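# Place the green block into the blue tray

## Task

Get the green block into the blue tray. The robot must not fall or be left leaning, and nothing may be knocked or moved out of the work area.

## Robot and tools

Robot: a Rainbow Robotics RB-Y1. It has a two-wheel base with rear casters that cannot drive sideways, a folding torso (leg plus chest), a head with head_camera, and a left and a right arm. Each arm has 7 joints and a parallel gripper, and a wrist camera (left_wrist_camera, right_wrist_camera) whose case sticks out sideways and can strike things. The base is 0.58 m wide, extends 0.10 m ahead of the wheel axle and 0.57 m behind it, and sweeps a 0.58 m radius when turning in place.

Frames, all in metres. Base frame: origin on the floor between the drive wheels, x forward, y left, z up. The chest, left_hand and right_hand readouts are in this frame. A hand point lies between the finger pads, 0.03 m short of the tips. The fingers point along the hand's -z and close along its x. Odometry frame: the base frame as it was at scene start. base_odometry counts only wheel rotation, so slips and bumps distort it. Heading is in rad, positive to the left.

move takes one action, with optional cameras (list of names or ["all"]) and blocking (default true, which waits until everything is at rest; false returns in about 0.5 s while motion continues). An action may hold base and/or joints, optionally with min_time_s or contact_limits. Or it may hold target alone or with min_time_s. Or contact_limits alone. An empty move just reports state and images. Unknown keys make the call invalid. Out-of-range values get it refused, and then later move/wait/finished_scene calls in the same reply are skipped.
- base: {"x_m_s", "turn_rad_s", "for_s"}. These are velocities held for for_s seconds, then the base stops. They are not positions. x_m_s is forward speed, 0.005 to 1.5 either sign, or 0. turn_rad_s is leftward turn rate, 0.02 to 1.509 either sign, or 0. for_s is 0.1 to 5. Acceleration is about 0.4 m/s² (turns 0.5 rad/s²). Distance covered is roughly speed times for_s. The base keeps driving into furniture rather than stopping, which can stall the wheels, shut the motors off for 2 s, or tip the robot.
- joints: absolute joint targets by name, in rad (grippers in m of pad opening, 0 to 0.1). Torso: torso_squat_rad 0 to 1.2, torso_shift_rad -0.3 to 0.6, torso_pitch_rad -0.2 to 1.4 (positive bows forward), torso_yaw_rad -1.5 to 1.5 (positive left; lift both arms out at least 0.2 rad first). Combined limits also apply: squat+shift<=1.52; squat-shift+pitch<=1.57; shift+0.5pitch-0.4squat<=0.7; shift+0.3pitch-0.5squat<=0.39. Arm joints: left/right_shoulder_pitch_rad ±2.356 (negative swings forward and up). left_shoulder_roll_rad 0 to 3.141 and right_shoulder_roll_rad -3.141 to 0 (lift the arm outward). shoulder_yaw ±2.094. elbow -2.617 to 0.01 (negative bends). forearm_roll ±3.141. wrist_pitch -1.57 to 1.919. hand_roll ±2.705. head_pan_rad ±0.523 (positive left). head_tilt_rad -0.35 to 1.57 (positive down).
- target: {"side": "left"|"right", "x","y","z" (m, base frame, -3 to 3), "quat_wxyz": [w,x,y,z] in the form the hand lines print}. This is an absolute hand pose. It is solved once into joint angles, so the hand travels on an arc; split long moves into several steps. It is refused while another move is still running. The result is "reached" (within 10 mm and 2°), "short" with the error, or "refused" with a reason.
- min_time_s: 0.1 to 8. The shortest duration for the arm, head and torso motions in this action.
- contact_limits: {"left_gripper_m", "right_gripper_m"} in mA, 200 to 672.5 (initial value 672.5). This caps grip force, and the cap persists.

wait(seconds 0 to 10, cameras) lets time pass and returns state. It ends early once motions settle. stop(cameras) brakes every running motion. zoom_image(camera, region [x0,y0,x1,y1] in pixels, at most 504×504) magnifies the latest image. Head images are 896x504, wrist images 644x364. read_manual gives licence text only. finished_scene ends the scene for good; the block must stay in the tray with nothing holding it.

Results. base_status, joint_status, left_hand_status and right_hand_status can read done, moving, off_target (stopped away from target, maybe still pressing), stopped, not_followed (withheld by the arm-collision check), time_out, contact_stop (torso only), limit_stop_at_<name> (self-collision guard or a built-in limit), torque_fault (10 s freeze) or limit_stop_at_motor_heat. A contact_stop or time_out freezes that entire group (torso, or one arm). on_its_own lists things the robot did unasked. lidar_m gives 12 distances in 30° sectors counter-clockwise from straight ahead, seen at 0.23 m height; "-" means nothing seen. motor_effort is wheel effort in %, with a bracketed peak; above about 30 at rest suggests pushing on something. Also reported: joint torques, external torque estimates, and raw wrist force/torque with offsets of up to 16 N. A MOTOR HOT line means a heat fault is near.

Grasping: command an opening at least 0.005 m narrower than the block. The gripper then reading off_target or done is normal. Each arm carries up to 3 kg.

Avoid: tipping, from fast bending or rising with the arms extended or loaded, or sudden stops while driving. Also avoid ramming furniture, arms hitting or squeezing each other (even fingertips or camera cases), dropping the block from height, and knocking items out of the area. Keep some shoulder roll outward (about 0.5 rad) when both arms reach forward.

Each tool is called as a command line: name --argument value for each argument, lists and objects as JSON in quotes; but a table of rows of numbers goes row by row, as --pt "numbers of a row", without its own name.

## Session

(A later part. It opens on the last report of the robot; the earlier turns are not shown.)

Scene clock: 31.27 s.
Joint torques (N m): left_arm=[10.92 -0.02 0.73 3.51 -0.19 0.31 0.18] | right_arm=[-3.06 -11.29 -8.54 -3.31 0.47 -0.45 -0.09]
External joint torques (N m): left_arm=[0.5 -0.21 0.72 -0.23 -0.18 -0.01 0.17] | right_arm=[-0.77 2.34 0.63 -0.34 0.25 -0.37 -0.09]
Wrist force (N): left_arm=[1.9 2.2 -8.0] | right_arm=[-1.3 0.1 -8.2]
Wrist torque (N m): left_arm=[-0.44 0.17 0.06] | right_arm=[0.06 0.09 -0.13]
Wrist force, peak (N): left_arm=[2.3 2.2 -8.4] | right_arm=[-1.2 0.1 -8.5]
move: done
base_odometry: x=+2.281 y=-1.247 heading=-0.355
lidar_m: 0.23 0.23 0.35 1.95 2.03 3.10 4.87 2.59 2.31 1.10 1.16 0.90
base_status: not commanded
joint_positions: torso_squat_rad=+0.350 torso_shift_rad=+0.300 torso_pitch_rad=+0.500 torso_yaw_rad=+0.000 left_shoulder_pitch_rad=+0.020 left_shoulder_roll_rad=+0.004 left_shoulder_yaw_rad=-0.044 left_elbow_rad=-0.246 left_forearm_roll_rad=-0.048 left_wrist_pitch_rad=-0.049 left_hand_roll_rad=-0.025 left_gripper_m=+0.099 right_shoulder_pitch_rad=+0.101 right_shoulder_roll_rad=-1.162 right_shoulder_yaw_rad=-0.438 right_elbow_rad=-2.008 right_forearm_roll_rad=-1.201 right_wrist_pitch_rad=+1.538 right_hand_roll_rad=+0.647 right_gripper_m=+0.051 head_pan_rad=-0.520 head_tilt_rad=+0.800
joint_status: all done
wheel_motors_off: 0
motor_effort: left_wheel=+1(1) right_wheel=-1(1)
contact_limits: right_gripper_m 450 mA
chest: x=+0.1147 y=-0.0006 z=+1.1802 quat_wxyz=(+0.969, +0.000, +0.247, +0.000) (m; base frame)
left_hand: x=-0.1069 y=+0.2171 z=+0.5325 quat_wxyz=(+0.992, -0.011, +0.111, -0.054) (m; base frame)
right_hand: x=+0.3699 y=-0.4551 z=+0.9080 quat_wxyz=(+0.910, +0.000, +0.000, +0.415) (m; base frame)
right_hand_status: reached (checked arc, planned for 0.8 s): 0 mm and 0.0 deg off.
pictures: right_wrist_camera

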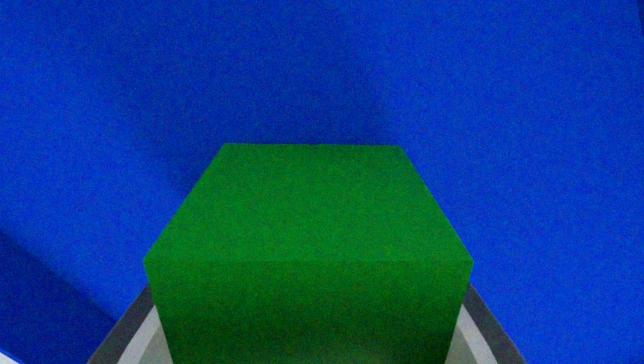

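move --target '{"side":"right","x":0.37,"y":-0.455,"z":0.904,"quat_wxyz":[0.91,0,0,0.415]}'

move --joints '{"right_gripper_m":0.08}'

move --target '{"side":"right","x":0.37,"y":-0.455,"z":0.99,"quat_wxyz":[0.91,0,0,0.415]}' --cameras '["head_camera","right_wrist_camera"]'

Scene clock: 31.93 s.
Joint torques (N m): left_arm=[11.11 -0.16 0.69 3.58 -0.14 0.3 0.13] | right_arm=[-2.72 -11.72 -8.9 -2.85 0.46 -0.28 0.13]
External joint torques (N m): left_arm=[0.69 -0.36 0.67 -0.16 -0.13 -0.01 0.12] | right_arm=[-0.42 1.95 0.25 0.16 0.23 -0.2 0.13]
Wrist force (N): left_arm=[2.2 2.0 -7.6] | right_arm=[-1.1 0.1 -8.1]
Wrist torque (N m): left_arm=[-0.40 0.20 0.07] | right_arm=[0.06 0.11 -0.20]
Wrist force, peak (N): left_arm=[2.5 2.2 -8.2] | right_arm=[-0.2 1.4 -9.1]
move: done
base_odometry: x=+2.281 y=-1.247 heading=-0.355
lidar_m: 0.22 0.24 0.34 1.95 2.04 3.11 4.89 2.59 2.34 1.09 1.16 0.92
base_status: not commanded
joint_positions: torso_squat_rad=+0.350 torso_shift_rad=+0.300 torso_pitch_rad=+0.500 torso_yaw_rad=+0.000 left_shoulder_pitch_rad=+0.020 left_shoulder_roll_rad=+0.004 left_shoulder_yaw_rad=-0.044 left_elbow_rad=-0.246 left_forearm_roll_rad=-0.048 left_wrist_pitch_rad=-0.049 left_hand_roll_rad=-0.025 left_gripper_m=+0.099 right_shoulder_pitch_rad=+0.097 right_shoulder_roll_rad=-1.158 right_shoulder_yaw_rad=-0.424 right_elbow_rad=-2.002 right_forearm_roll_rad=-1.193 right_wrist_pitch_rad=+1.529 right_hand_roll_rad=+0.649 right_gripper_m=+0.051 head_pan_rad=-0.520 head_tilt_rad=+0.800
joint_status: all done
wheel_motors_off: 0
motor_effort: left_wheel=+1(2) right_wheel=+0(1)
contact_limits: right_gripper_m 450 mA
chest: x=+0.1147 y=-0.0006 z=+1.1802 quat_wxyz=(+0.969, +0.000, +0.247, +0.000) (m; base frame)
left_hand: x=-0.1069 y=+0.2171 z=+0.5325 quat_wxyz=(+0.992, -0.011, +0.111, -0.054) (m; base frame)
right_hand: x=+0.3699 y=-0.4550 z=+0.9041 quat_wxyz=(+0.910, +0.000, +0.000, +0.415) (m; base frame)
right_hand_status: reached (checked arc, planned for 0.1 s): 0 mm and 0.0 deg off.
pictures: none

Scene clock: 32.73 s.
Joint torques (N m): left_arm=[11.05 -0.27 0.75 3.58 -0.21 0.34 0.12] | right_arm=[-2.88 -11.73 -9 -3.02 0.32 -0.36 0.16]
External joint torques (N m): left_arm=[0.62 -0.47 0.74 -0.16 -0.2 0.02 0.11] | right_arm=[-0.57 1.93 0.14 -0.01 0.09 -0.28 0.16]
Wrist force (N): left_arm=[2.4 2.1 -8.0] | right_arm=[-1.3 -0.1 -7.2]
Wrist torque (N m): left_arm=[-0.41 0.24 0.07] | right_arm=[0.09 0.09 -0.21]
Wrist force, peak (N): left_arm=[2.0 2.2 -8.4] | right_arm=[-1.1 -0.2 -8.2]
move: done
base_odometry: x=+2.281 y=-1.247 heading=-0.355
lidar_m: 0.22 0.23 0.34 1.97 2.02 3.13 4.89 2.60 2.32 1.10 1.15 0.92
base_status: not commanded
joint_positions: torso_squat_rad=+0.350 torso_shift_rad=+0.300 torso_pitch_rad=+0.500 torso_yaw_rad=+0.000 left_shoulder_pitch_rad=+0.020 left_shoulder_roll_rad=+0.004 left_shoulder_yaw_rad=-0.044 left_elbow_rad=-0.246 left_forearm_roll_rad=-0.048 left_wrist_pitch_rad=-0.049 left_hand_roll_rad=-0.025 left_gripper_m=+0.099 right_shoulder_pitch_rad=+0.097 right_shoulder_roll_rad=-1.158 right_shoulder_yaw_rad=-0.424 right_elbow_rad=-2.002 right_forearm_roll_rad=-1.193 right_wrist_pitch_rad=+1.529 right_hand_roll_rad=+0.649 right_gripper_m=+0.080 head_pan_rad=-0.520 head_tilt_rad=+0.800
joint_status: all done
wheel_motors_off: 0
motor_effort: left_wheel=+1(1) right_wheel=-1(1)
contact_limits: right_gripper_m 450 mA
chest: x=+0.1147 y=-0.0006 z=+1.1802 quat_wxyz=(+0.969, +0.000, +0.247, +0.000) (m; base frame)
left_hand: x=-0.1069 y=+0.2171 z=+0.5325 quat_wxyz=(+0.992, -0.011, +0.111, -0.054) (m; base frame)
right_hand: x=+0.3699 y=-0.4550 z=+0.9041 quat_wxyz=(+0.910, +0.000, +0.000, +0.415) (m; base frame)
pictures: none

Scene clock: 33.73 s.
Joint torques (N m): left_arm=[11.29 -0.15 0.98 3.5 -0.15 0.35 0.1] | right_arm=[-0.56 -11.39 -10.61 -1.88 0.21 -0.02 0.07]
External joint torques (N m): left_arm=[0.87 -0.34 0.97 -0.25 -0.14 0.03 0.09] | right_arm=[1.78 1.79 -1.32 -0.13 -0.02 0.06 0.07]
Wrist force (N): left_arm=[2.6 2.2 -8.1] | right_arm=[-1.3 0.1 -7.2]
Wrist torque (N m): left_arm=[-0.42 0.22 0.06] | right_arm=[0.11 0.08 -0.11]
Wrist force, peak (N): left_arm=[2.2 2.2 -8.3] | right_arm=[-1.2 -0.7 -8.1]
move: done
base_odometry: x=+2.281 y=-1.247 heading=-0.355
lidar_m: 0.22 0.22 0.34 1.94 2.03 3.13 4.89 2.60 2.31 1.09 1.16 0.92
base_status: not commanded
joint_positions: torso_squat_rad=+0.350 torso_shift_rad=+0.300 torso_pitch_rad=+0.500 torso_yaw_rad=+0.000 left_shoulder_pitch_rad=+0.020 left_shoulder_roll_rad=+0.004 left_shoulder_yaw_rad=-0.044 left_elbow_rad=-0.246 left_forearm_roll_rad=-0.048 left_wrist_pitch_rad=-0.049 left_hand_roll_rad=-0.025 left_gripper_m=+0.099 right_shoulder_pitch_rad=+0.158 right_shoulder_roll_rad=-1.237 right_shoulder_yaw_rad=-0.713 right_elbow_rad=-2.092 right_forearm_roll_rad=-1.385 right_wrist_pitch_rad=+1.724 right_hand_roll_rad=+0.605 right_gripper_m=+0.080 head_pan_rad=-0.520 head_tilt_rad=+0.800
joint_status: all done
wheel_motors_off: 0
motor_effort: left_wheel=+1(1) right_wheel=-1(1)
contact_limits: right_gripper_m 450 mA
chest: x=+0.1147 y=-0.0006 z=+1.1802 quat_wxyz=(+0.969, +0.000, +0.247, +0.000) (m; base frame)
left_hand: x=-0.1069 y=+0.2171 z=+0.5325 quat_wxyz=(+0.992, -0.011, +0.111, -0.054) (m; base frame)
right_hand: x=+0.3701 y=-0.4550 z=+0.9900 quat_wxyz=(+0.910, +0.000, +0.000, +0.415) (m; base frame)
right_hand_status: reached (checked arc, planned for 0.6 s): 0 mm and 0.0 deg off.
pictures: head_camera, right_wrist_camera

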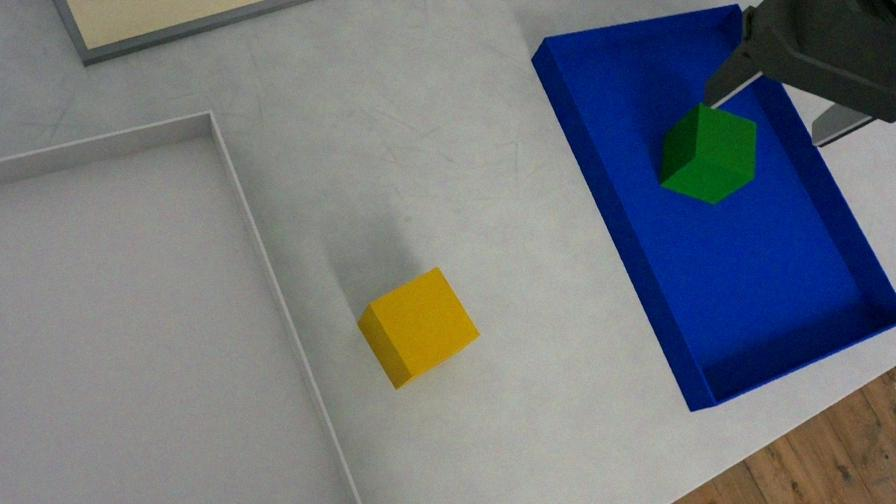

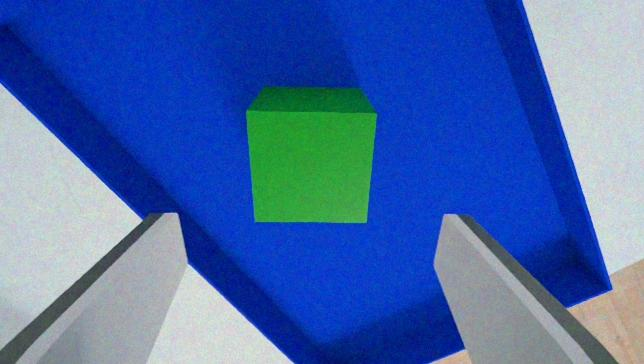

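finished_scene

The scene is finished: the task was done.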